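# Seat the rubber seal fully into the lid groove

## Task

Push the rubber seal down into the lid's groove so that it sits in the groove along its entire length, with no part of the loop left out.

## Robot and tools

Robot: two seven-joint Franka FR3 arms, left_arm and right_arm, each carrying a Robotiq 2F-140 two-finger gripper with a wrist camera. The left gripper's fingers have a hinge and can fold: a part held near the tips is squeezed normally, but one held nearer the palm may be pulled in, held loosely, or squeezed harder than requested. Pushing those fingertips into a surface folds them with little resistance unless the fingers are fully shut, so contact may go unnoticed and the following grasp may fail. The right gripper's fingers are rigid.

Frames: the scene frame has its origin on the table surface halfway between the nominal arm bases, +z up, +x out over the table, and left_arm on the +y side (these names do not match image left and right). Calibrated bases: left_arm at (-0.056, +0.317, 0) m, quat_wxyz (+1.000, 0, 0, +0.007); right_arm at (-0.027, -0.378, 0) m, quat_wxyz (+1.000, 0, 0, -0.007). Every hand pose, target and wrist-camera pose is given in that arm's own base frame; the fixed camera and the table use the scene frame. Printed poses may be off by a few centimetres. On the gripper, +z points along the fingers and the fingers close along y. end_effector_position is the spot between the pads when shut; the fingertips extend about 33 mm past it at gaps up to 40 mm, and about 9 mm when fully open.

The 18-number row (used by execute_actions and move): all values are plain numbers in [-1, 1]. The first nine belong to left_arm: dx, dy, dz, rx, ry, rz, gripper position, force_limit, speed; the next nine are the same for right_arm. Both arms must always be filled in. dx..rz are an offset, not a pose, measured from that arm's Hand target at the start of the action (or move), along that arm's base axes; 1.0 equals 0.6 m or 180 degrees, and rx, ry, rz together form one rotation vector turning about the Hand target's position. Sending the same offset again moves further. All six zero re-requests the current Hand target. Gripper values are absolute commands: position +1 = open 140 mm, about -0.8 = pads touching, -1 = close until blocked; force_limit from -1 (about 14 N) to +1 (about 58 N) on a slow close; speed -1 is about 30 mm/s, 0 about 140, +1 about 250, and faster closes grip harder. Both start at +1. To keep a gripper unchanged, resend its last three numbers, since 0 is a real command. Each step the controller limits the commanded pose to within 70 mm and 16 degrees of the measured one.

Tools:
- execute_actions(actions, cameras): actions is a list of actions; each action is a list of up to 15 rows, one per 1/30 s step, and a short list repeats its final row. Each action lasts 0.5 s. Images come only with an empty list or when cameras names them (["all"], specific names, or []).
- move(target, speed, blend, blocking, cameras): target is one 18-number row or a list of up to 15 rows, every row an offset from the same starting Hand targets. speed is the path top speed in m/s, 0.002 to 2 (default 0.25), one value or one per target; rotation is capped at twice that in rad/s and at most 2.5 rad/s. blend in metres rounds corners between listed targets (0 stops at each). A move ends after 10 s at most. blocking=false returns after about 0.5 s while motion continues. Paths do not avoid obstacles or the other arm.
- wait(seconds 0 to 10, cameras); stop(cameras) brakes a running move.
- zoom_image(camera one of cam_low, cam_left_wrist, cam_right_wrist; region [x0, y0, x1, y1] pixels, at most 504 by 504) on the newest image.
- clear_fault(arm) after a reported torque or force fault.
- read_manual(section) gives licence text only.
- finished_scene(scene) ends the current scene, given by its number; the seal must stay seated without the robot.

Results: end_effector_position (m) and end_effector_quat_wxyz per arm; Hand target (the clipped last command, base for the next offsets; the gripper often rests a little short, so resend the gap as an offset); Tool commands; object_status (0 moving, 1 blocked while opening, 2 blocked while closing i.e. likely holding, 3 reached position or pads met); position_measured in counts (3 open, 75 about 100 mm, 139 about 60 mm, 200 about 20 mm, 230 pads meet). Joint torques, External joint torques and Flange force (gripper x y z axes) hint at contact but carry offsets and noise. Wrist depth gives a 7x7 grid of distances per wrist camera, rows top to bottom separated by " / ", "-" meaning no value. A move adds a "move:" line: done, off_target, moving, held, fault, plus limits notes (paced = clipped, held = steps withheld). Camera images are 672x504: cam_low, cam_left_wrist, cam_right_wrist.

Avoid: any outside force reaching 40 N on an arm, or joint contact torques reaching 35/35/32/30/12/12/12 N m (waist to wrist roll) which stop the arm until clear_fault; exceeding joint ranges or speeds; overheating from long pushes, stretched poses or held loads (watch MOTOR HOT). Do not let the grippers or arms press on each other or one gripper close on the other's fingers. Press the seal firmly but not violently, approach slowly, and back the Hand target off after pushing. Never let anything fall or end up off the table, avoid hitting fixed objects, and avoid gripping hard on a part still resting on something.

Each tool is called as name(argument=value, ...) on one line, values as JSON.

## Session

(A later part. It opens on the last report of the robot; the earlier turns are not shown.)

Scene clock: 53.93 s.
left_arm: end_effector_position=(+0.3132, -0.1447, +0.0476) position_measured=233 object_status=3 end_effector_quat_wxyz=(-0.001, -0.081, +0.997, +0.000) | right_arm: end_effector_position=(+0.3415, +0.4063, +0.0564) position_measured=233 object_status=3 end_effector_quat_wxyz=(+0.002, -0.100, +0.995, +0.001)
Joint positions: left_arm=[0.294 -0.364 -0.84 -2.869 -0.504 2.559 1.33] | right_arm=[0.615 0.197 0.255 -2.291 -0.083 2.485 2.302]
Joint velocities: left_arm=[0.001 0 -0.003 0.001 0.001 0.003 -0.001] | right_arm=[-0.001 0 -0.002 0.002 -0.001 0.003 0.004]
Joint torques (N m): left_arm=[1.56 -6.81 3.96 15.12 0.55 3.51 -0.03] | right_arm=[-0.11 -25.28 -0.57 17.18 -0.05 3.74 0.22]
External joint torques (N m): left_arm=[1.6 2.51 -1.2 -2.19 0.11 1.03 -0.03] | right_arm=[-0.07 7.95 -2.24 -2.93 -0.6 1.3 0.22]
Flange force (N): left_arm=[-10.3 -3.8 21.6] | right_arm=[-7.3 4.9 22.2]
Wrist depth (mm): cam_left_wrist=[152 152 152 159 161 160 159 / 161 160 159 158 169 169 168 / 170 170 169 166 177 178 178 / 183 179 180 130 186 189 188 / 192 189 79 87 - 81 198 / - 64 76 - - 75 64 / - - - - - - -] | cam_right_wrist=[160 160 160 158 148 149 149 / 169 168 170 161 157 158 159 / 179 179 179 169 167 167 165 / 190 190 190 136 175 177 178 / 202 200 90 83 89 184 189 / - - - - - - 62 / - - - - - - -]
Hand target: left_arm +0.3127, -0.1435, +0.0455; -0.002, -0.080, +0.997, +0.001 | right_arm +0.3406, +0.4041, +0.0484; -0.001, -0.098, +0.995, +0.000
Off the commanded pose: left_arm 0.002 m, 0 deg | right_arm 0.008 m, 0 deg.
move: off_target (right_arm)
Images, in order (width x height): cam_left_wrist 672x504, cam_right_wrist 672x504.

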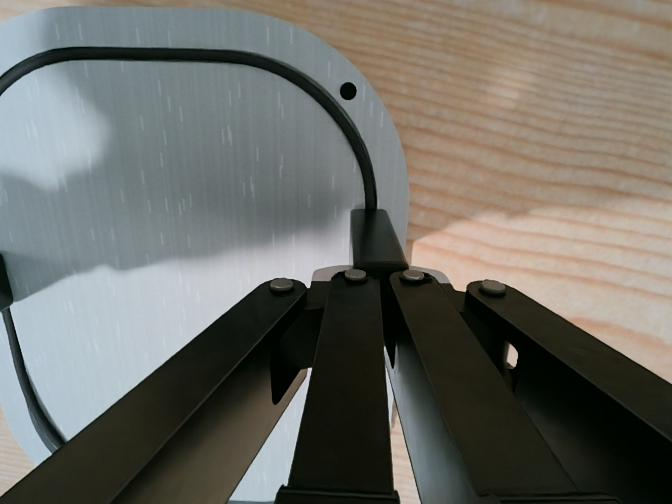

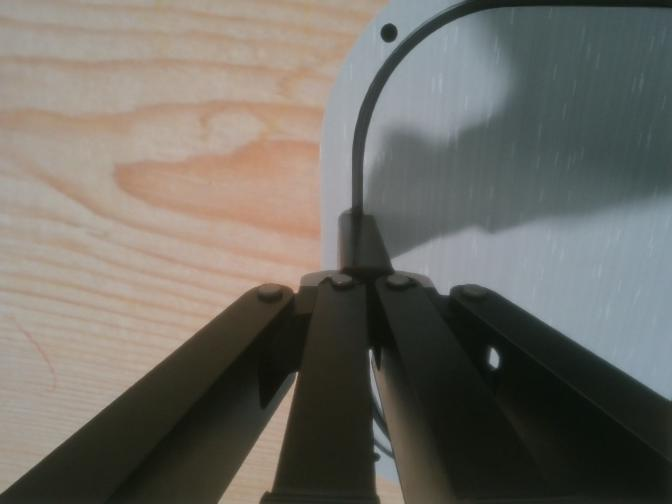

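move(target=[[0,0,0.0155,0,0,0,-1,-1,0,0,0,0.028,0,0,0,-1,-1,0],[-0.0322,-0.0083,0.0155,0,0,0.08,-1,-1,0,-0.036,-0.0075,0.028,0,0,-0.01,-1,-1,0]], speed=[0.08,0.12], blend=[0.003,0], cameras=["cam_left_wrist","cam_right_wrist"])

zoom_image(camera="cam_left_wrist", region=[260, 0, 500, 280])

zoom_image(camera="cam_right_wrist", region=[240, 0, 480, 280])

Scene clock: 57.00 s.
left_arm: end_effector_position=(+0.2939, -0.1487, +0.0548) position_measured=233 object_status=3 end_effector_quat_wxyz=(-0.001, -0.199, +0.980, +0.001) | right_arm: end_effector_position=(+0.3195, +0.3984, +0.0646) position_measured=233 object_status=3 end_effector_quat_wxyz=(-0.001, -0.084, +0.996, -0.002)
Joint positions: left_arm=[0.281 -0.482 -0.895 -2.902 -0.631 2.482 1.14] | right_arm=[0.627 0.135 0.266 -2.348 -0.059 2.473 2.339]
Joint velocities: left_arm=[0.001 0 -0.001 -0.001 0 0 -0.007] | right_arm=[within noise]
Joint torques (N m): left_arm=[1.14 -7.22 6.1 16.64 0.1 2.25 -0.27] | right_arm=[0.39 -31.82 0.73 19.14 1.03 2.52 0.29]
External joint torques (N m): left_arm=[1.16 -1.21 -0.62 -0.41 -0.38 -0.23 -0.27] | right_arm=[0.56 -0.42 -0.3 -1.19 0.47 0.08 0.29]
Flange force (N): left_arm=[1.2 0.5 -2.5] | right_arm=[4.6 -2.9 -0.3]
Wrist depth (mm): cam_left_wrist=[157 158 161 166 167 166 165 / 167 167 165 168 176 175 174 / 178 177 176 174 184 185 184 / 189 - 186 146 195 197 196 / 201 199 79 87 - 81 205 / - 64 76 - - 75 64 / - - - - - - -] | cam_right_wrist=[168 169 169 168 165 158 160 / 178 178 177 176 166 167 165 / 188 188 188 184 175 175 175 / 199 200 200 122 184 185 184 / 213 208 90 83 89 192 197 / - - - - - - 65 / - - - - - - -]
Hand target: left_arm +0.2934, -0.1485, +0.0548; -0.002, -0.205, +0.979, +0.001 | right_arm +0.3190, +0.3996, +0.0652; -0.001, -0.082, +0.997, +0.000
Off the commanded pose: left_arm 0.001 m, 1 deg | right_arm 0.001 m, 0 deg.
move: done
Images, in order (width x height): cam_left_wrist 672x504, cam_right_wrist 672x504.

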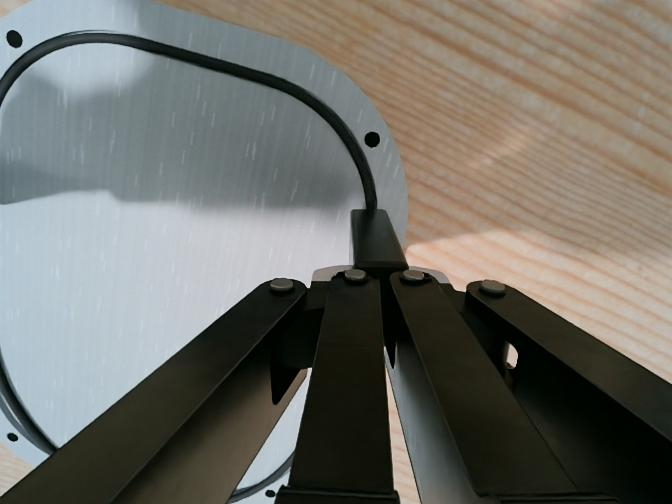

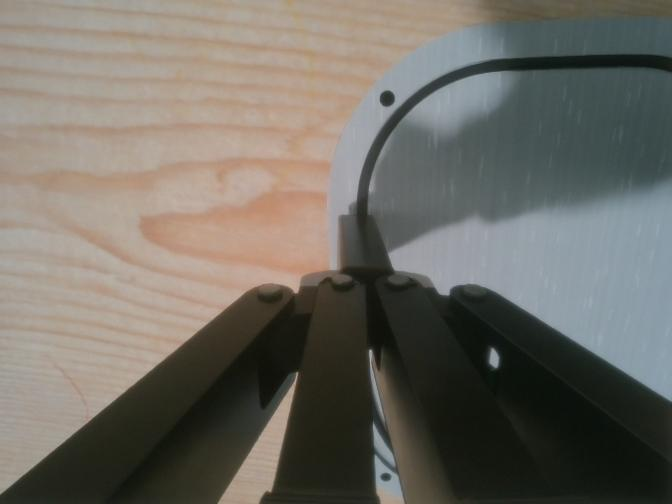

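Scaled by 1.800 from the camera's 672x504 image, which has a finer 960x720 frame.

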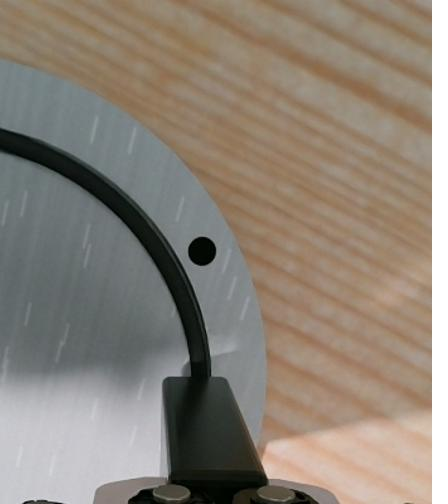

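Scaled by 1.800 from the camera's 672x504 image, which has a finer 960x720 frame.

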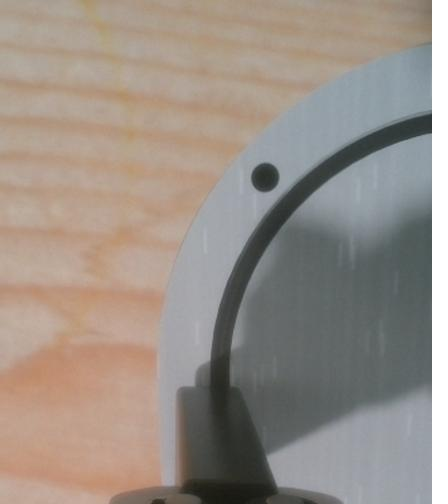

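move(target=[[-0.0013,0.003,-0.009,0,0,0,-1,-1,0,0,0,-0.0112,0,0,0,-1,-1,0],[-0.0013,0.003,-0.0153,0,0,0,-1,-1,0,0,0,-0.0283,0,0,0,-1,-1,0]], speed=[0.06,0.025], blend=[0.001,0], cameras=["cam_left_wrist","cam_right_wrist"])

zoom_image(camera="cam_left_wrist", region=[260, 0, 500, 280])

zoom_image(camera="cam_right_wrist", region=[240, 0, 480, 280])

Scene clock: 58.00 s.
left_arm: end_effector_position=(+0.2916, -0.1468, +0.0472) position_measured=233 object_status=3 end_effector_quat_wxyz=(-0.003, -0.200, +0.980, +0.002) | right_arm: end_effector_position=(+0.3180, +0.4003, +0.0559) position_measured=233 object_status=3 end_effector_quat_wxyz=(+0.000, -0.086, +0.996, -0.001)
Joint positions: left_arm=[0.292 -0.457 -0.91 -2.909 -0.632 2.509 1.139] | right_arm=[0.632 0.154 0.265 -2.352 -0.07 2.498 2.349]
Joint velocities: left_arm=[within noise] | right_arm=[0.001 0.001 0 -0.001 -0.003 0 0.006]
Joint torques (N m): left_arm=[1.72 -3.81 4.61 14.98 0.02 4.18 -0.21] | right_arm=[-0.35 -22.64 -1.32 17.51 -0.2 5.14 0.36]
External joint torques (N m): left_arm=[1.74 2.4 -1.84 -1.66 -0.44 1.72 -0.21] | right_arm=[-0.23 8.94 -2.56 -2.42 -0.74 2.7 0.36]
Flange force (N): left_arm=[-10.9 -9.5 26.9] | right_arm=[-10.0 7.6 28.7]
Wrist depth (mm): cam_left_wrist=[150 151 154 160 161 160 159 / 160 160 159 161 169 168 168 / 170 169 168 167 177 179 179 / - 179 180 147 187 189 188 / 191 189 79 87 - 82 198 / - 64 75 - - 75 64 / - - - - - - -] | cam_right_wrist=[161 161 161 160 158 151 151 / 170 170 169 167 158 158 157 / 180 180 179 175 167 166 164 / 190 190 191 136 175 177 176 / 202 200 90 83 89 97 190 / - - - - - - 65 / - - - - - - -]
Hand target: left_arm +0.2926, -0.1467, +0.0456; -0.002, -0.205, +0.979, +0.001 | right_arm +0.3190, +0.3996, +0.0482; -0.001, -0.082, +0.997, +0.000
Off the commanded pose: left_arm 0.002 m, 1 deg | right_arm 0.008 m, 0 deg.
move: off_target (right_arm)
Images, in order (width x height): cam_left_wrist 672x504, cam_right_wrist 672x504.

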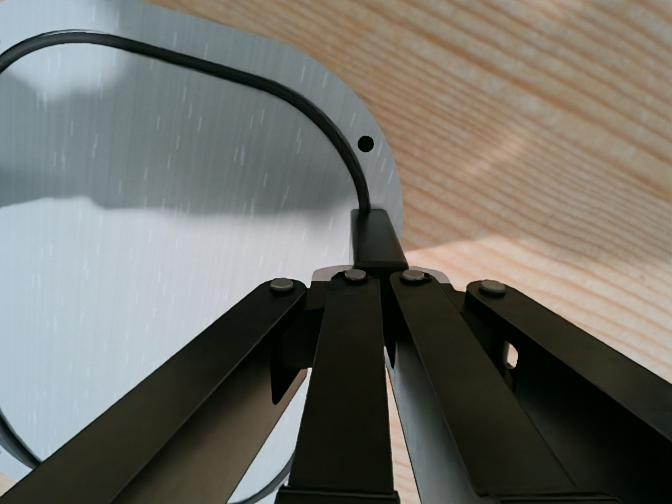

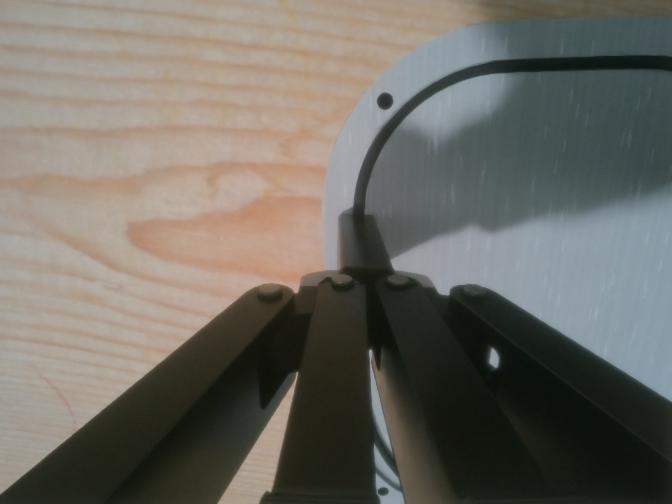

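Scaled by 1.800 from the camera's 672x504 image, which has a finer 960x720 frame.

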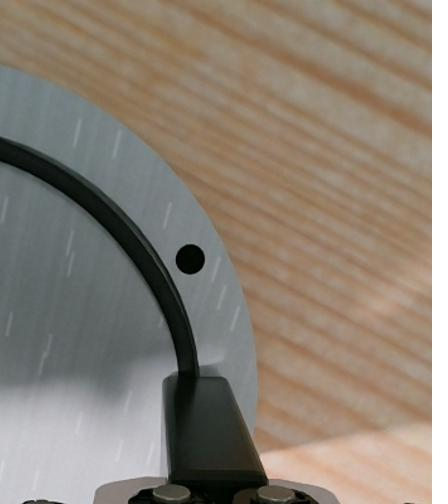

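Scaled by 1.800 from the camera's 672x504 image, which has a finer 960x720 frame.

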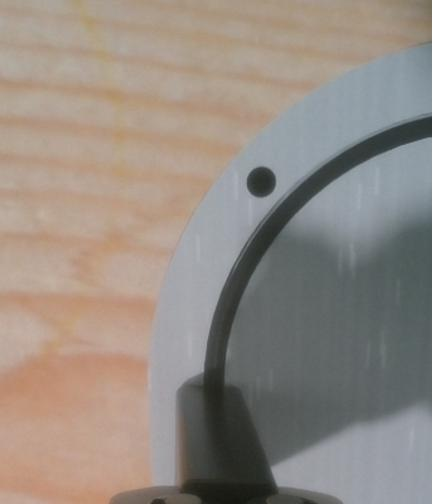

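move(target=[[0,0,0.0155,0,0,0,-1,-1,0,0,0,0.028,0,0,0,-1,-1,0],[-0.027,-0.0205,0.0155,0,0,0.117,-1,-1,0,-0.0342,-0.0027,0.028,0,0,-0.09,-1,-1,0]], speed=[0.08,0.15], blend=[0.003,0], cameras=["cam_left_wrist","cam_right_wrist"])

zoom_image(camera="cam_left_wrist", region=[260, 0, 500, 280])

zoom_image(camera="cam_right_wrist", region=[240, 0, 480, 280])

Scene clock: 61.47 s.
left_arm: end_effector_position=(+0.2764, -0.1585, +0.0546) position_measured=233 object_status=3 end_effector_quat_wxyz=(-0.001, -0.375, +0.927, +0.001) | right_arm: end_effector_position=(+0.2979, +0.3977, +0.0645) position_measured=233 object_status=3 end_effector_quat_wxyz=(-0.002, +0.058, +0.998, -0.001)
Joint positions: left_arm=[0.314 -0.595 -1.017 -2.916 -0.788 2.402 0.827] | right_arm=[0.678 0.1 0.247 -2.396 -0.035 2.488 2.638]
Joint velocities: left_arm=[0 -0.001 0 0.001 0.001 -0.001 -0.006] | right_arm=[0 -0.001 0 0.001 0.001 0 0.006]
Joint torques (N m): left_arm=[1.15 -3.64 8.05 16.13 0.15 2.27 -0.22] | right_arm=[0.49 -30.64 -0.33 18.92 0.19 2.54 0.32]
External joint torques (N m): left_arm=[1.18 -1.3 -0.69 0.07 -0.36 -0.24 -0.22] | right_arm=[0.38 -0.46 -1.24 -1.23 -0.37 0.08 0.32]
Flange force (N): left_arm=[0.3 -1.0 -2.1] | right_arm=[2.4 -4.0 0.6]
Wrist depth (mm): cam_left_wrist=[159 160 158 166 168 167 167 / 167 169 166 167 177 176 175 / 177 177 178 175 184 185 185 / 189 188 186 117 196 197 196 / 201 198 79 87 - 81 206 / - 64 76 - - 75 64 / - - - - - - -] | cam_right_wrist=[168 168 169 169 166 161 155 / 178 178 177 175 165 164 165 / 188 188 188 177 177 175 175 / 200 200 199 122 183 185 185 / 213 210 90 83 89 192 197 / - - - - - - 65 / - - - - - - -]
Hand target: left_arm +0.2764, -0.1590, +0.0549; -0.002, -0.380, +0.925, +0.001 | right_arm +0.2985, +0.3980, +0.0650; -0.001, +0.059, +0.998, +0.000
Off the commanded pose: left_arm 0.001 m, 1 deg | right_arm 0.001 m, 0 deg.
move: done
Images, in order (width x height): cam_left_wrist 672x504, cam_right_wrist 672x504.

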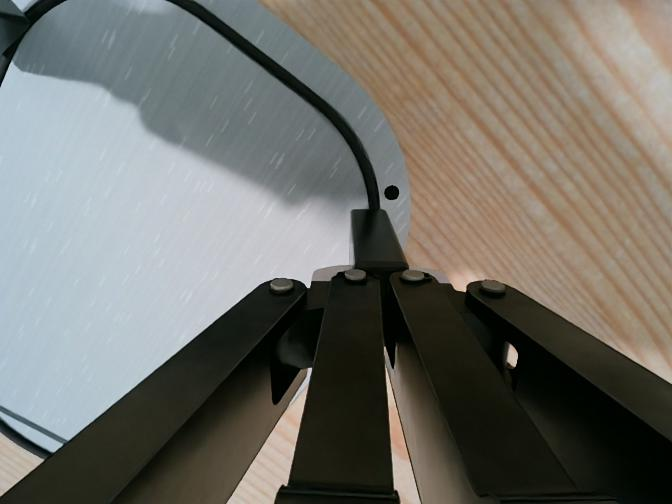

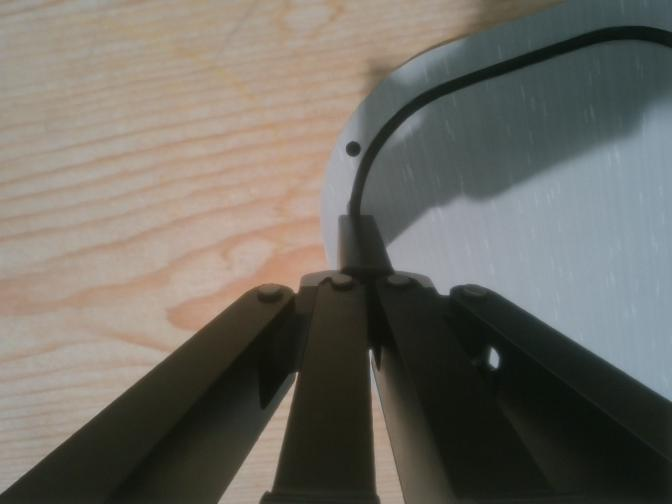

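Scaled by 1.800 from the camera's 672x504 image, which has a finer 960x720 frame.

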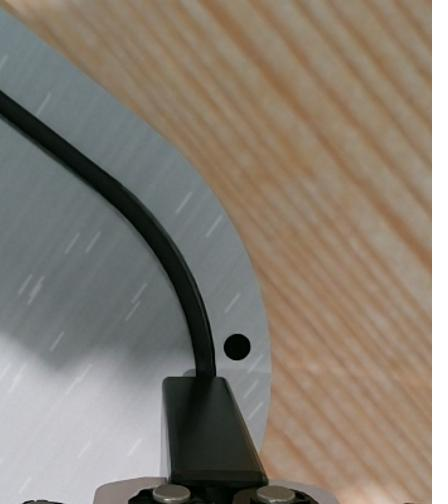

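Scaled by 1.800 from the camera's 672x504 image, which has a finer 960x720 frame.

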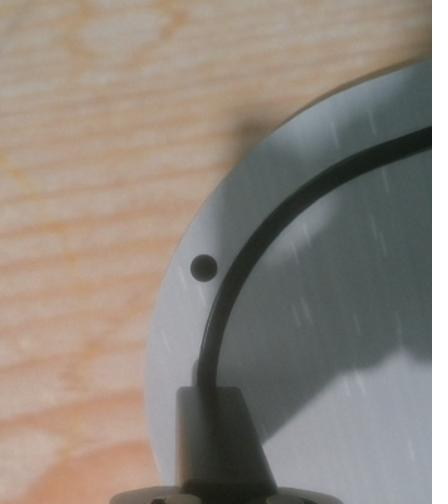

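move(target=[[-0.0029,0.003,-0.0085,0,0,0,-1,-1,0,-0.0006,-0.005,-0.0105,0,0,0,-1,-1,0],[-0.0029,0.003,-0.0155,0,0,0,-1,-1,0,-0.0006,-0.005,-0.0263,0,0,0,-1,-1,0]], speed=[0.06,0.025], blend=[0.001,0], cameras=["cam_left_wrist","cam_right_wrist"])

zoom_image(camera="cam_left_wrist", region=[260, 0, 500, 280])

zoom_image(camera="cam_right_wrist", region=[240, 0, 480, 280])

Scene clock: 62.60 s.
left_arm: end_effector_position=(+0.2743, -0.1570, +0.0469) position_measured=233 object_status=3 end_effector_quat_wxyz=(-0.002, -0.378, +0.926, +0.002) | right_arm: end_effector_position=(+0.2986, +0.3957, +0.0558) position_measured=233 object_status=3 end_effector_quat_wxyz=(+0.000, +0.057, +0.998, +0.000)
Joint positions: left_arm=[0.322 -0.57 -1.036 -2.924 -0.798 2.433 0.826] | right_arm=[0.678 0.113 0.244 -2.409 -0.048 2.519 2.644]
Joint velocities: left_arm=[within noise] | right_arm=[-0.001 0.001 0 -0.002 -0.003 0.005 0.005]
Joint torques (N m): left_arm=[1.59 -1.02 6.75 14.73 -0.08 3.59 -0.05] | right_arm=[-0.05 -22.89 -0.82 17.26 0.04 4.27 0.32]
External joint torques (N m): left_arm=[1.55 1.46 -1.74 -0.89 -0.57 1.09 -0.05] | right_arm=[-0.13 7.47 -1.81 -2.56 -0.5 1.79 0.32]
Flange force (N): left_arm=[-5.9 -11.3 21.0] | right_arm=[-5.3 7.5 23.6]
Wrist depth (mm): cam_left_wrist=[- 151 151 160 160 160 159 / 160 159 159 161 169 169 168 / 170 169 167 166 177 179 179 / 182 179 178 147 188 189 189 / 192 189 79 87 - 81 199 / - 64 76 - - 75 64 / - - - - - - -] | cam_right_wrist=[161 160 160 160 158 158 149 / 170 169 169 168 157 157 157 / 180 179 179 174 168 167 165 / 191 190 191 136 175 178 176 / 204 201 90 83 89 183 190 / - - - - - - 65 / - - - - - - -]
Hand target: left_arm +0.2747, -0.1572, +0.0456; -0.002, -0.380, +0.925, +0.001 | right_arm +0.2981, +0.3950, +0.0492; -0.001, +0.059, +0.998, +0.000
Off the commanded pose: left_arm 0.001 m, 0 deg | right_arm 0.007 m, 0 deg.
move: off_target (right_arm)
Images, in order (width x height): cam_left_wrist 672x504, cam_right_wrist 672x504.

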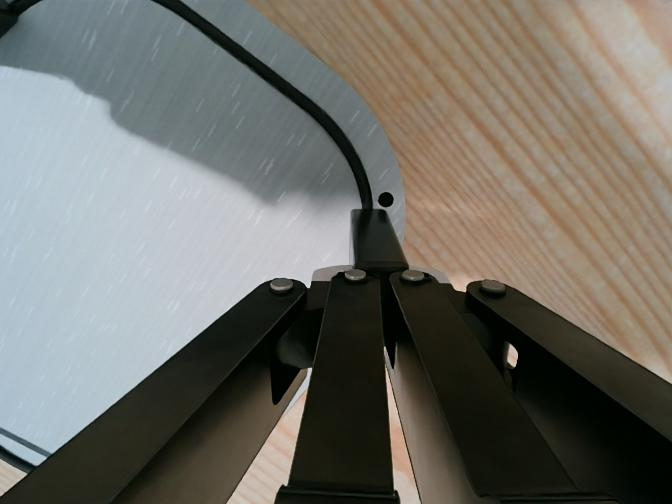

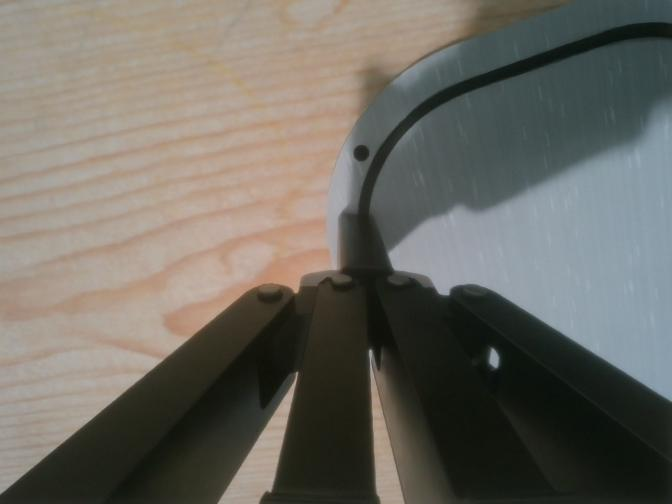

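Scaled by 1.800 from the camera's 672x504 image, which has a finer 960x720 frame.

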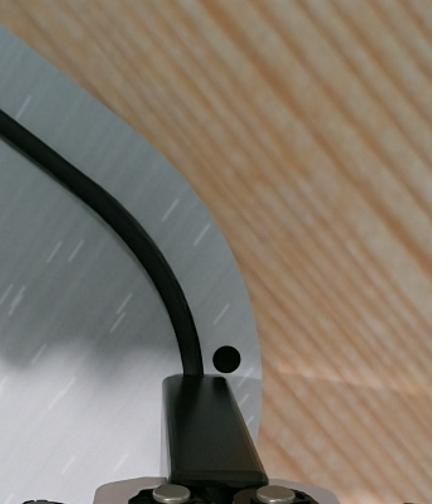

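Scaled by 1.800 from the camera's 672x504 image, which has a finer 960x720 frame.

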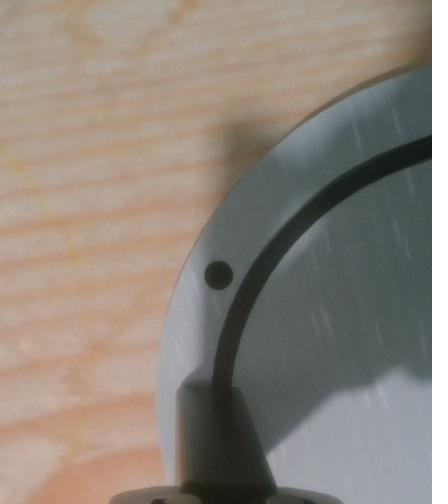

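move(target=[[0,0,0.0155,0,0,0,-1,-1,0,0,0,0.035,0,0,0,-1,-1,0],[0,0,0.0155,0,0,0,-1,-1,0,0.1,0.02,0.1,0,0,0.55,-1,-1,0],[-0.0225,-0.0253,0.0155,0,0,0.108,-1,-1,0,0.1433,0.0348,0.03,0,0,-0.9,-1,-1,0]], speed=[0.1,0.8,0.8], blend=[0.003,0.003,0], cameras=["cam_left_wrist","cam_right_wrist"])

zoom_image(camera="cam_left_wrist", region=[260, 0, 500, 280])

zoom_image(camera="cam_right_wrist", region=[240, 0, 480, 280])

Scene clock: 69.53 s.
left_arm: end_effector_position=(+0.2613, -0.1717, +0.0548) position_measured=233 object_status=3 end_effector_quat_wxyz=(-0.001, -0.528, +0.849, +0.001) | right_arm: end_effector_position=(+0.3834, +0.4165, +0.0672) position_measured=233 object_status=3 end_effector_quat_wxyz=(-0.001, +0.996, +0.094, +0.001)
Joint positions: left_arm=[0.328 -0.713 -1.119 -2.918 -0.922 2.307 0.513] | right_arm=[-0.191 0.508 1.055 -2.125 -0.601 2.299 -0.528]
Joint velocities: left_arm=[within noise] | right_arm=[0.001 -0.001 0 0 -0.001 -0.001 -0.006]
Joint torques (N m): left_arm=[0.71 0.14 10.48 14.87 0.5 2.47 -0.23] | right_arm=[-0.66 -25.19 13.8 18.56 0.23 2.38 -0.12]
External joint torques (N m): left_arm=[0.71 -0.94 -0.29 0.1 -0.05 -0.06 -0.23] | right_arm=[-0.72 0.78 0.07 -0.48 -0.35 -0.25 -0.12]
Flange force (N): left_arm=[0.3 -0.8 -1.5] | right_arm=[-0.3 2.0 0.2]
Wrist depth (mm): cam_left_wrist=[158 160 159 167 168 167 167 / 169 170 166 167 177 176 176 / 178 178 177 176 187 187 186 / 190 189 187 147 197 198 197 / 205 198 79 87 - 82 207 / - 64 76 - - 75 64 / - - - - - - -] | cam_right_wrist=[157 157 158 161 168 169 167 / 167 167 167 167 178 178 178 / 180 177 177 178 189 190 189 / 192 190 190 154 202 203 203 / - 201 89 83 89 211 217 / - - - - - - 65 / - - - - - - -]
Hand target: left_arm +0.2612, -0.1724, +0.0549; -0.002, -0.531, +0.847, +0.000 | right_arm +0.3841, +0.4159, +0.0672; +0.000, +0.995, +0.098, +0.001
Off the commanded pose: left_arm 0.001 m, 0 deg | right_arm 0.001 m, 0 deg.
move: done; limits=paced
Images, in order (width x height): cam_left_wrist 672x504, cam_right_wrist 672x504.

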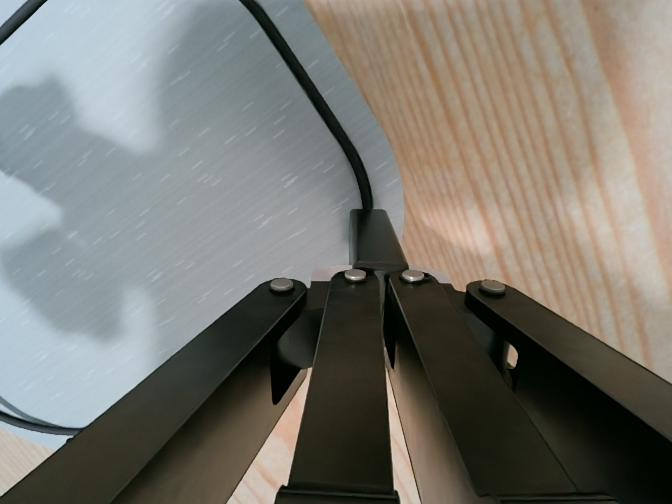

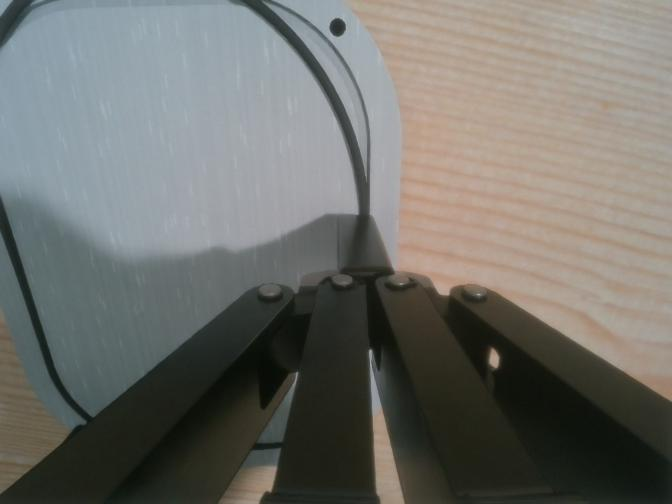

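Scaled by 1.800 from the camera's 672x504 image, which has a finer 960x720 frame.

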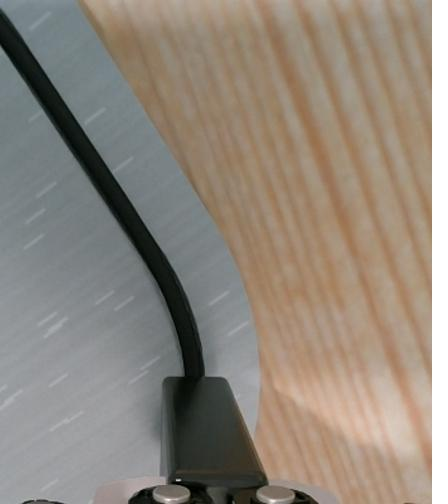

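Scaled by 1.800 from the camera's 672x504 image, which has a finer 960x720 frame.

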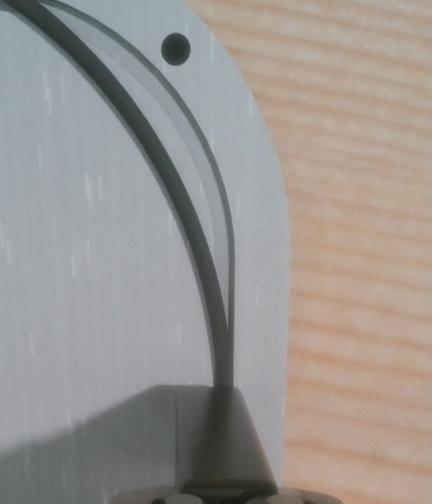

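move(target=[[-0.0012,0.0006,-0.0160,0,0,0,-1,-1,0,0.0005,-0.0040,-0.0180,0,0,0,-1,-1,0],[-0.0012,0.0006,-0.0258,0,0,0,-1,-1,0,0.0005,-0.0040,-0.0300,0,0,0,-1,-1,0]], speed=[0.06,0.025], blend=[0.001,0])

Scene clock: 71.30 s.
left_arm: end_effector_position=(+0.2584, -0.1724, +0.0462) position_measured=233 object_status=3 end_effector_quat_wxyz=(-0.004, -0.529, +0.848, +0.003) | right_arm: end_effector_position=(+0.3844, +0.4137, +0.0554) position_measured=233 object_status=3 end_effector_quat_wxyz=(+0.002, +0.995, +0.100, +0.002)
Joint positions: left_arm=[0.345 -0.685 -1.15 -2.919 -0.937 2.333 0.513] | right_arm=[-0.169 0.523 1.026 -2.129 -0.627 2.315 -0.524]
Joint velocities: left_arm=[within noise] | right_arm=[0.002 -0.002 -0.002 0 -0.001 -0.001 0.005]
Joint torques (N m): left_arm=[0.82 1.36 8.96 13.64 -0.23 3.03 0.05] | right_arm=[0.82 -22.18 10.08 15.8 -0.58 4.23 0.38]
External joint torques (N m): left_arm=[0.87 0.4 -1.57 -0.78 -0.77 0.51 0.05] | right_arm=[0.88 4.68 -3.67 -2.86 -1.15 1.62 0.38]
External joint torques when the fault began: left_arm=[1.86 3.05 -3.77 -2.98 -1.13 1.38 0.19]
Flange force (N): left_arm=[-0.2 -6.0 13.4] | right_arm=[5.6 -6.8 24.2]
Flange force when the fault began (N): left_arm=[-2.8 -17.7 39.6]
Wrist depth (mm): cam_left_wrist=[- 151 150 159 161 160 160 / 160 159 157 160 169 170 168 / 169 168 168 168 178 179 178 / 179 179 179 147 187 189 189 / - 188 79 87 - 82 199 / - 64 76 - - 75 64 / - - - - - - -] | cam_right_wrist=[149 147 146 150 158 158 158 / 156 158 154 154 167 168 168 / 166 166 168 166 179 179 178 / 176 180 177 136 187 190 192 / 189 187 90 83 89 198 205 / - - - - - - 65 / - - - - - - -]
Hand target: left_arm +0.2584, -0.1724, +0.0462; -0.004, -0.529, +0.848, +0.003 (not the last commanded pose) | right_arm +0.3844, +0.4135, +0.0511; +0.000, +0.995, +0.098, +0.001 (not the last commanded pose)
Tool commands: left_gripper/position=-1.0 left_gripper/force_limit=-1.0 left_gripper/speed=+0.003922 right_gripper/position=-1.0 right_gripper/force_limit=-1.0 right_gripper/speed=+0.0
Off the commanded pose: left_arm 0.007 m, 0 deg | right_arm 0.006 m, 0 deg.
FORCE FAULT: contact force on the left arm reached its limit, and that arm stopped. The contact can be on any part of that arm, not only on its tool. That arm's remaining commands of this call were not run. That arm is still stopped at the end of this call. While its stop runs, that arm takes no new command, but execute_actions still moves its gripper.
CLEAR FAULT: the left arm stays stopped (Reflex) until you call clear_fault(arm="left_arm").
move: fault (left_arm), off_target (right_arm; braked at the fault stop of left_arm); path passed 1 of 2 targets

clear_fault(arm="left_arm")

move(target=[0,0,0.0165,0,0,0,-1,-1,0,0,0,0.0233,0,0,0,-1,-1,0], speed=0.08, cameras=["cam_left_wrist","cam_right_wrist"])

Scene clock: 74.53 s.
left_arm: end_effector_position=(+0.2584, -0.1724, +0.0462) position_measured=233 object_status=3 end_effector_quat_wxyz=(-0.004, -0.529, +0.848, +0.003) | right_arm: end_effector_position=(+0.3844, +0.4137, +0.0554) position_measured=233 object_status=3 end_effector_quat_wxyz=(+0.002, +0.995, +0.099, +0.002)
Joint positions: left_arm=[0.345 -0.685 -1.15 -2.919 -0.937 2.333 0.513] | right_arm=[-0.169 0.523 1.025 -2.129 -0.627 2.315 -0.522]
Joint torques (N m): left_arm=[0.85 1.36 8.98 13.61 -0.24 3.03 0.07] | right_arm=[0.95 -22 9.29 15.72 -0.59 4.19 0.23]
External joint torques (N m): left_arm=[0.87 0.33 -1.57 -0.71 -0.77 0.53 0.07] | right_arm=[0.96 4.93 -4.53 -3.01 -1.16 1.56 0.23]
Flange force (N): left_arm=[-0.2 -6.0 13.2] | right_arm=[7.3 -7.9 26.5]
Wrist depth (mm): cam_left_wrist=[- 151 150 159 161 161 161 / 160 158 159 160 169 170 169 / 168 169 168 168 179 179 178 / 181 178 179 147 189 189 189 / 191 188 79 87 - 82 199 / - 64 76 - - 75 64 / - - - - - - -] | cam_right_wrist=[149 148 147 149 158 158 158 / 154 156 156 155 167 167 167 / 166 165 168 166 178 179 179 / 177 176 178 154 188 190 191 / 189 187 90 83 89 198 205 / - - - - - - 65 / - - - - - - -]
Hand target: left_arm +0.2584, -0.1724, +0.0462; -0.004, -0.529, +0.848, +0.003 (not the last commanded pose) | right_arm +0.3844, +0.4135, +0.0511; +0.000, +0.995, +0.098, +0.001 (not the last commanded pose)
Tool commands: left_gripper/position=-1.0 left_gripper/force_limit=-1.0 left_gripper/speed=+0.003922 right_gripper/position=-1.0 right_gripper/force_limit=-1.0 right_gripper/speed=+0.0
Off the commanded pose: left_arm 0.007 m, 0 deg | right_arm 0.006 m, 0 deg.
FORCE FAULT, CONTINUED: the left arm's stop, for the force fault that an earlier result reported, is over. The call counts as one of the actions that you can send in this scene. That arm's target is now where it stood when the stop ended, not its last command. That arm accepts commands again.
CLEAR FAULT: your call cleared the left arm's force fault. If the contact force or a joint's load stays at its limit, that arm stops again.

Scene clock: 75.57 s.
left_arm: end_effector_position=(+0.2587, -0.1726, +0.0555) position_measured=233 object_status=3 end_effector_quat_wxyz=(-0.005, -0.528, +0.849, +0.002) | right_arm: end_effector_position=(+0.3846, +0.4144, +0.0649) position_measured=233 object_status=3 end_effector_quat_wxyz=(-0.001, +0.995, +0.096, +0.002)
Joint positions: left_arm=[0.327 -0.721 -1.118 -2.917 -0.924 2.291 0.513] | right_arm=[-0.196 0.511 1.055 -2.129 -0.61 2.305 -0.529]
Joint velocities: left_arm=[-0.001 0.001 -0.001 -0.003 -0.001 -0.005 -0.001] | right_arm=[0.002 0 0 0 0 -0.003 -0.002]
Joint torques (N m): left_arm=[0.46 -0.35 10.88 14.98 0.81 2.3 -0.2] | right_arm=[-0.75 -26.03 13.97 18.08 1.04 2.36 -0.22]
External joint torques (N m): left_arm=[0.47 -1.51 -0.01 0.09 0.26 -0.23 -0.2] | right_arm=[-0.73 -0.06 0.25 -0.86 0.47 -0.27 -0.22]
Flange force (N): left_arm=[0.5 2.5 -6.3] | right_arm=[-4.1 5.1 -3.7]
Wrist depth (mm): cam_left_wrist=[160 161 159 168 169 169 168 / 168 170 168 169 178 178 177 / 179 178 178 177 189 188 187 / 189 189 188 147 197 198 199 / 201 198 79 87 - 82 209 / - 64 76 - - 75 64 / - - - - - - -] | cam_right_wrist=[155 156 155 160 167 166 166 / 167 167 165 165 176 176 176 / 178 176 175 176 187 188 187 / 190 188 187 136 199 200 199 / 206 197 90 83 89 208 214 / - - - - - - 65 / - - - - - - -]
Hand target: left_arm +0.2584, -0.1724, +0.0561; -0.004, -0.529, +0.848, +0.003 | right_arm +0.3844, +0.4135, +0.0651; +0.000, +0.995, +0.098, +0.001
Off the commanded pose: left_arm 0.001 m, 0 deg | right_arm 0.001 m, 0 deg.
move: done
Images, in order (width x height): cam_left_wrist 672x504, cam_right_wrist 672x504.

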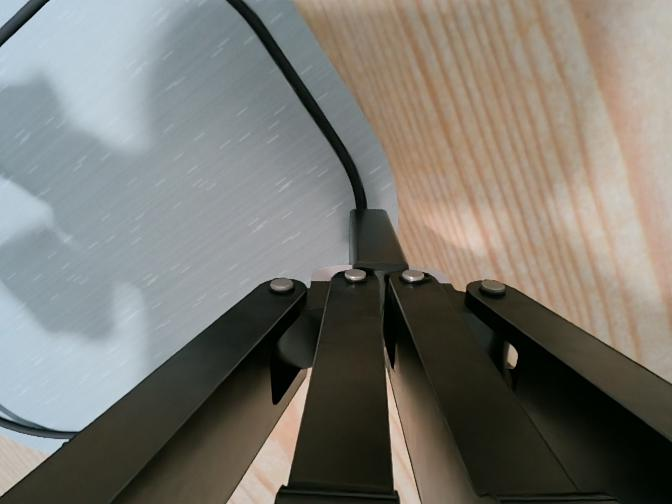

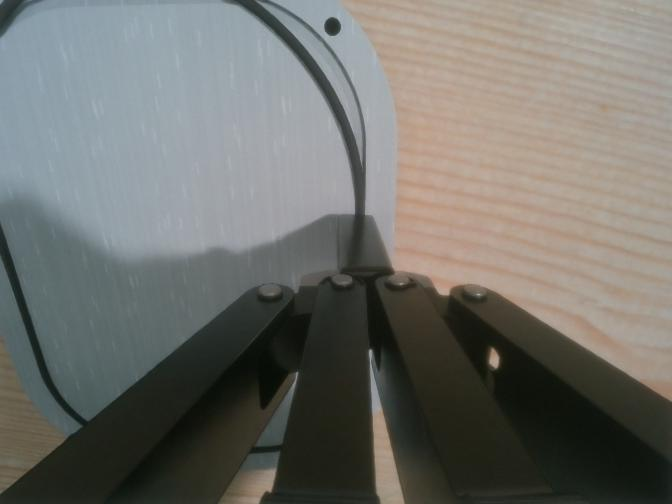

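zoom_image(camera="cam_left_wrist", region=[260, 0, 500, 280])

zoom_image(camera="cam_right_wrist", region=[240, 0, 480, 280])

Scaled by 1.800 from the camera's 672x504 image, which has a finer 960x720 frame.

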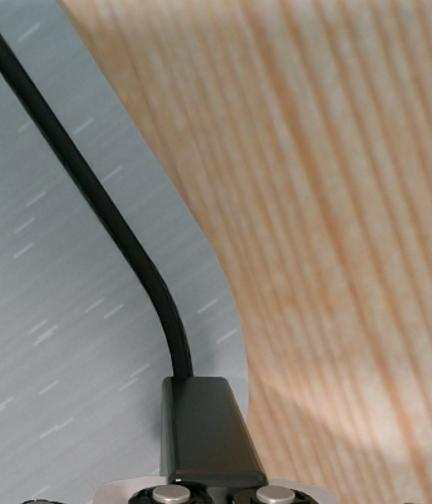

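Scaled by 1.800 from the camera's 672x504 image, which has a finer 960x720 frame.

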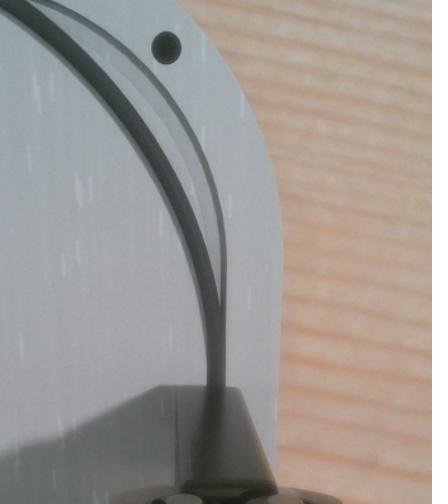

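zoom_image(camera="cam_left_wrist", region=[300, 100, 420, 240])

zoom_image(camera="cam_left_wrist", region=[220, 0, 380, 160])

Scaled by 3.600 from the camera's 672x504 image, which has a finer 960x720 frame.

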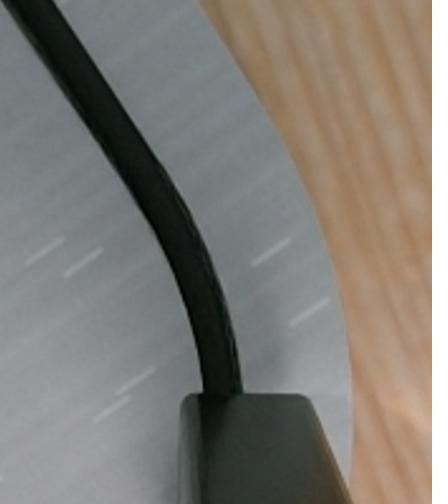

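Scaled by 3.150 from the camera's 672x504 image, which has a finer 960x720 frame.

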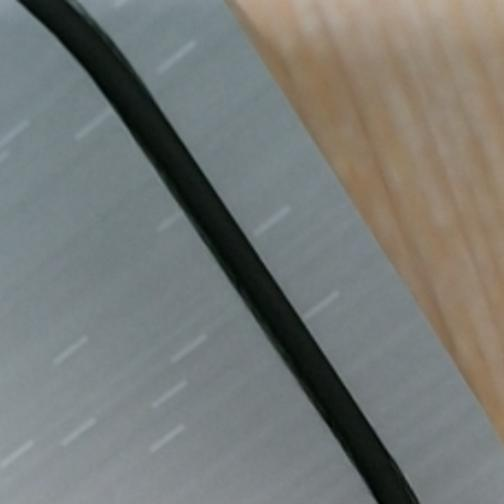

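move(target=[[-0.0053,-0.0333,0.0067,0,0,0.1556,-1,-1,0,0.0363,0.0228,0.0,0,0,0,-1,-1,0],[-0.0053,-0.0333,0.0067,0,0,0.1556,-1,-1,0,0.0363,0.0228,-0.0110,0,0,0,-1,-1,0],[-0.0053,-0.0333,0.0,0,0,0.1556,-1,-1,0,0.0412,-0.0018,-0.0110,0,0,0,-1,-1,0],[-0.0053,-0.0333,0.0,0,0,0.1556,-1,-1,0,0.0412,-0.0018,-0.0258,0,0,0,-1,-1,0]], speed=[0.1,0.04,0.035,0.025], blend=[0.001,0.0,0.002,0], cameras=["cam_left_wrist","cam_right_wrist"])

zoom_image(camera="cam_left_wrist", region=[260, 0, 500, 280])

zoom_image(camera="cam_right_wrist", region=[240, 0, 480, 280])

Scene clock: 81.13 s.
left_arm: end_effector_position=(+0.2547, -0.1919, +0.0563) position_measured=233 object_status=3 end_effector_quat_wxyz=(+0.005, +0.716, -0.698, -0.003) | right_arm: end_effector_position=(+0.4064, +0.4215, +0.0558) position_measured=233 object_status=3 end_effector_quat_wxyz=(-0.006, +0.995, +0.101, +0.003)
Joint positions: left_arm=[0.397 -0.854 -1.242 -2.874 -1.052 2.165 0.062] | right_arm=[-0.149 0.568 0.998 -2.064 -0.644 2.301 -0.546]
Joint velocities: left_arm=[0 0 -0.001 0 0.001 0 0.004] | right_arm=[0.002 -0.001 -0.003 0.001 0 0.003 0]
Joint torques (N m): left_arm=[1.21 3.74 13.1 13.06 0.23 2.86 -0.16] | right_arm=[-2.52 -26.46 7.76 15.66 -0.53 1.75 -0.02]
External joint torques (N m): left_arm=[1.17 -1.2 -0.66 0 -0.39 0.31 -0.16] | right_arm=[-2.37 2.77 -6.99 -3.09 -1.11 -0.91 -0.02]
Flange force (N): left_arm=[1.4 -3.6 3.7] | right_arm=[4.2 2.3 16.5]
Wrist depth (mm): cam_left_wrist=[160 161 160 160 171 171 170 / 169 171 169 169 180 180 179 / 178 178 179 178 188 190 189 / 190 189 187 147 199 201 201 / 202 200 79 87 - 82 211 / - 64 76 - - 75 64 / - - - - - - -] | cam_right_wrist=[150 151 151 156 158 157 157 / 158 157 157 156 167 166 165 / 167 167 168 166 175 177 177 / 179 178 178 154 188 189 189 / - 189 90 83 89 197 202 / - - - - - - 65 / - - - - - - -]
Hand target: left_arm +0.2553, -0.1924, +0.0561; +0.005, +0.719, -0.695, -0.002 | right_arm +0.4091, +0.4124, +0.0496; +0.000, +0.995, +0.098, +0.001
Off the commanded pose: left_arm 0.001 m, 0 deg | right_arm 0.011 m, 1 deg.
move: off_target (right_arm)
Images, in order (width x height): cam_left_wrist 672x504, cam_right_wrist 672x504.

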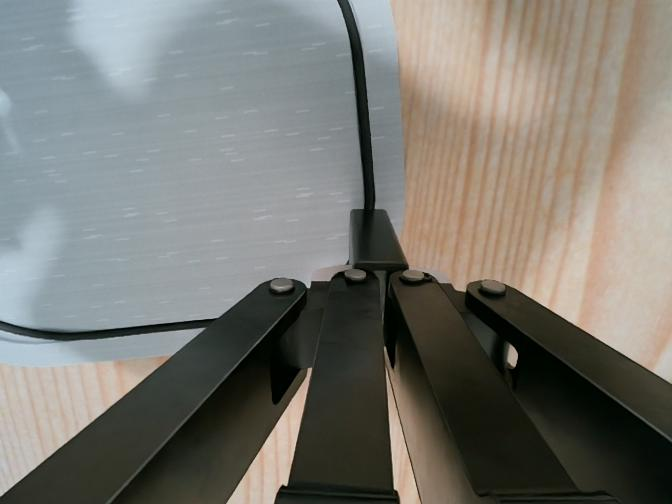

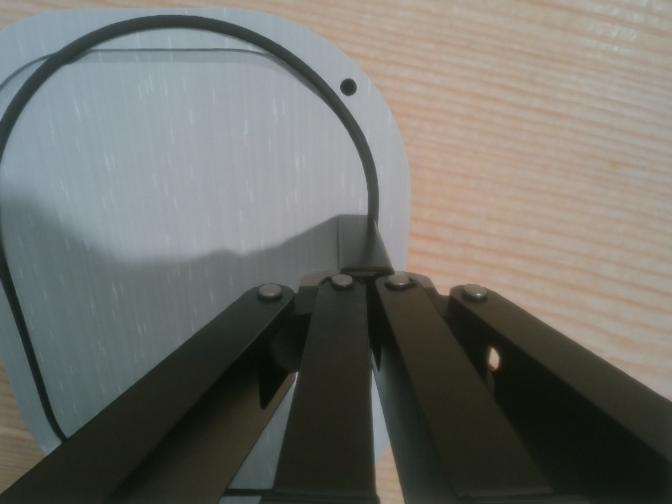

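Scaled by 1.800 from the camera's 672x504 image, which has a finer 960x720 frame.

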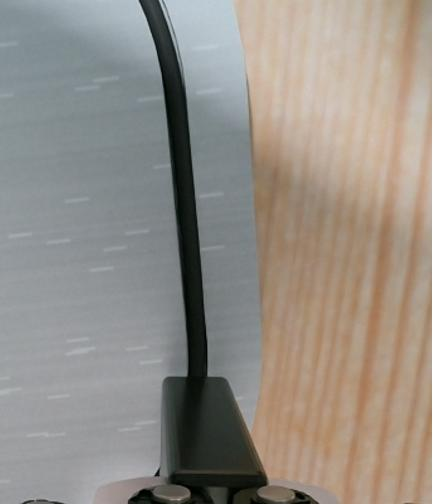

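Scaled by 1.800 from the camera's 672x504 image, which has a finer 960x720 frame.

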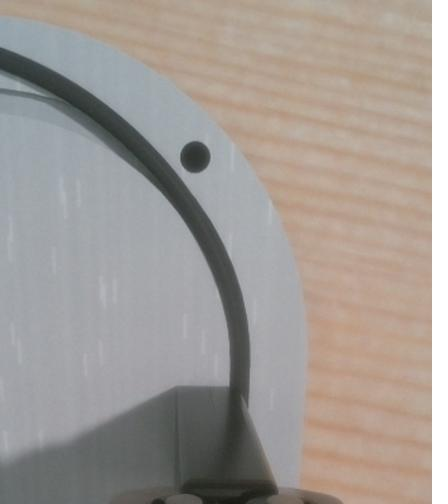

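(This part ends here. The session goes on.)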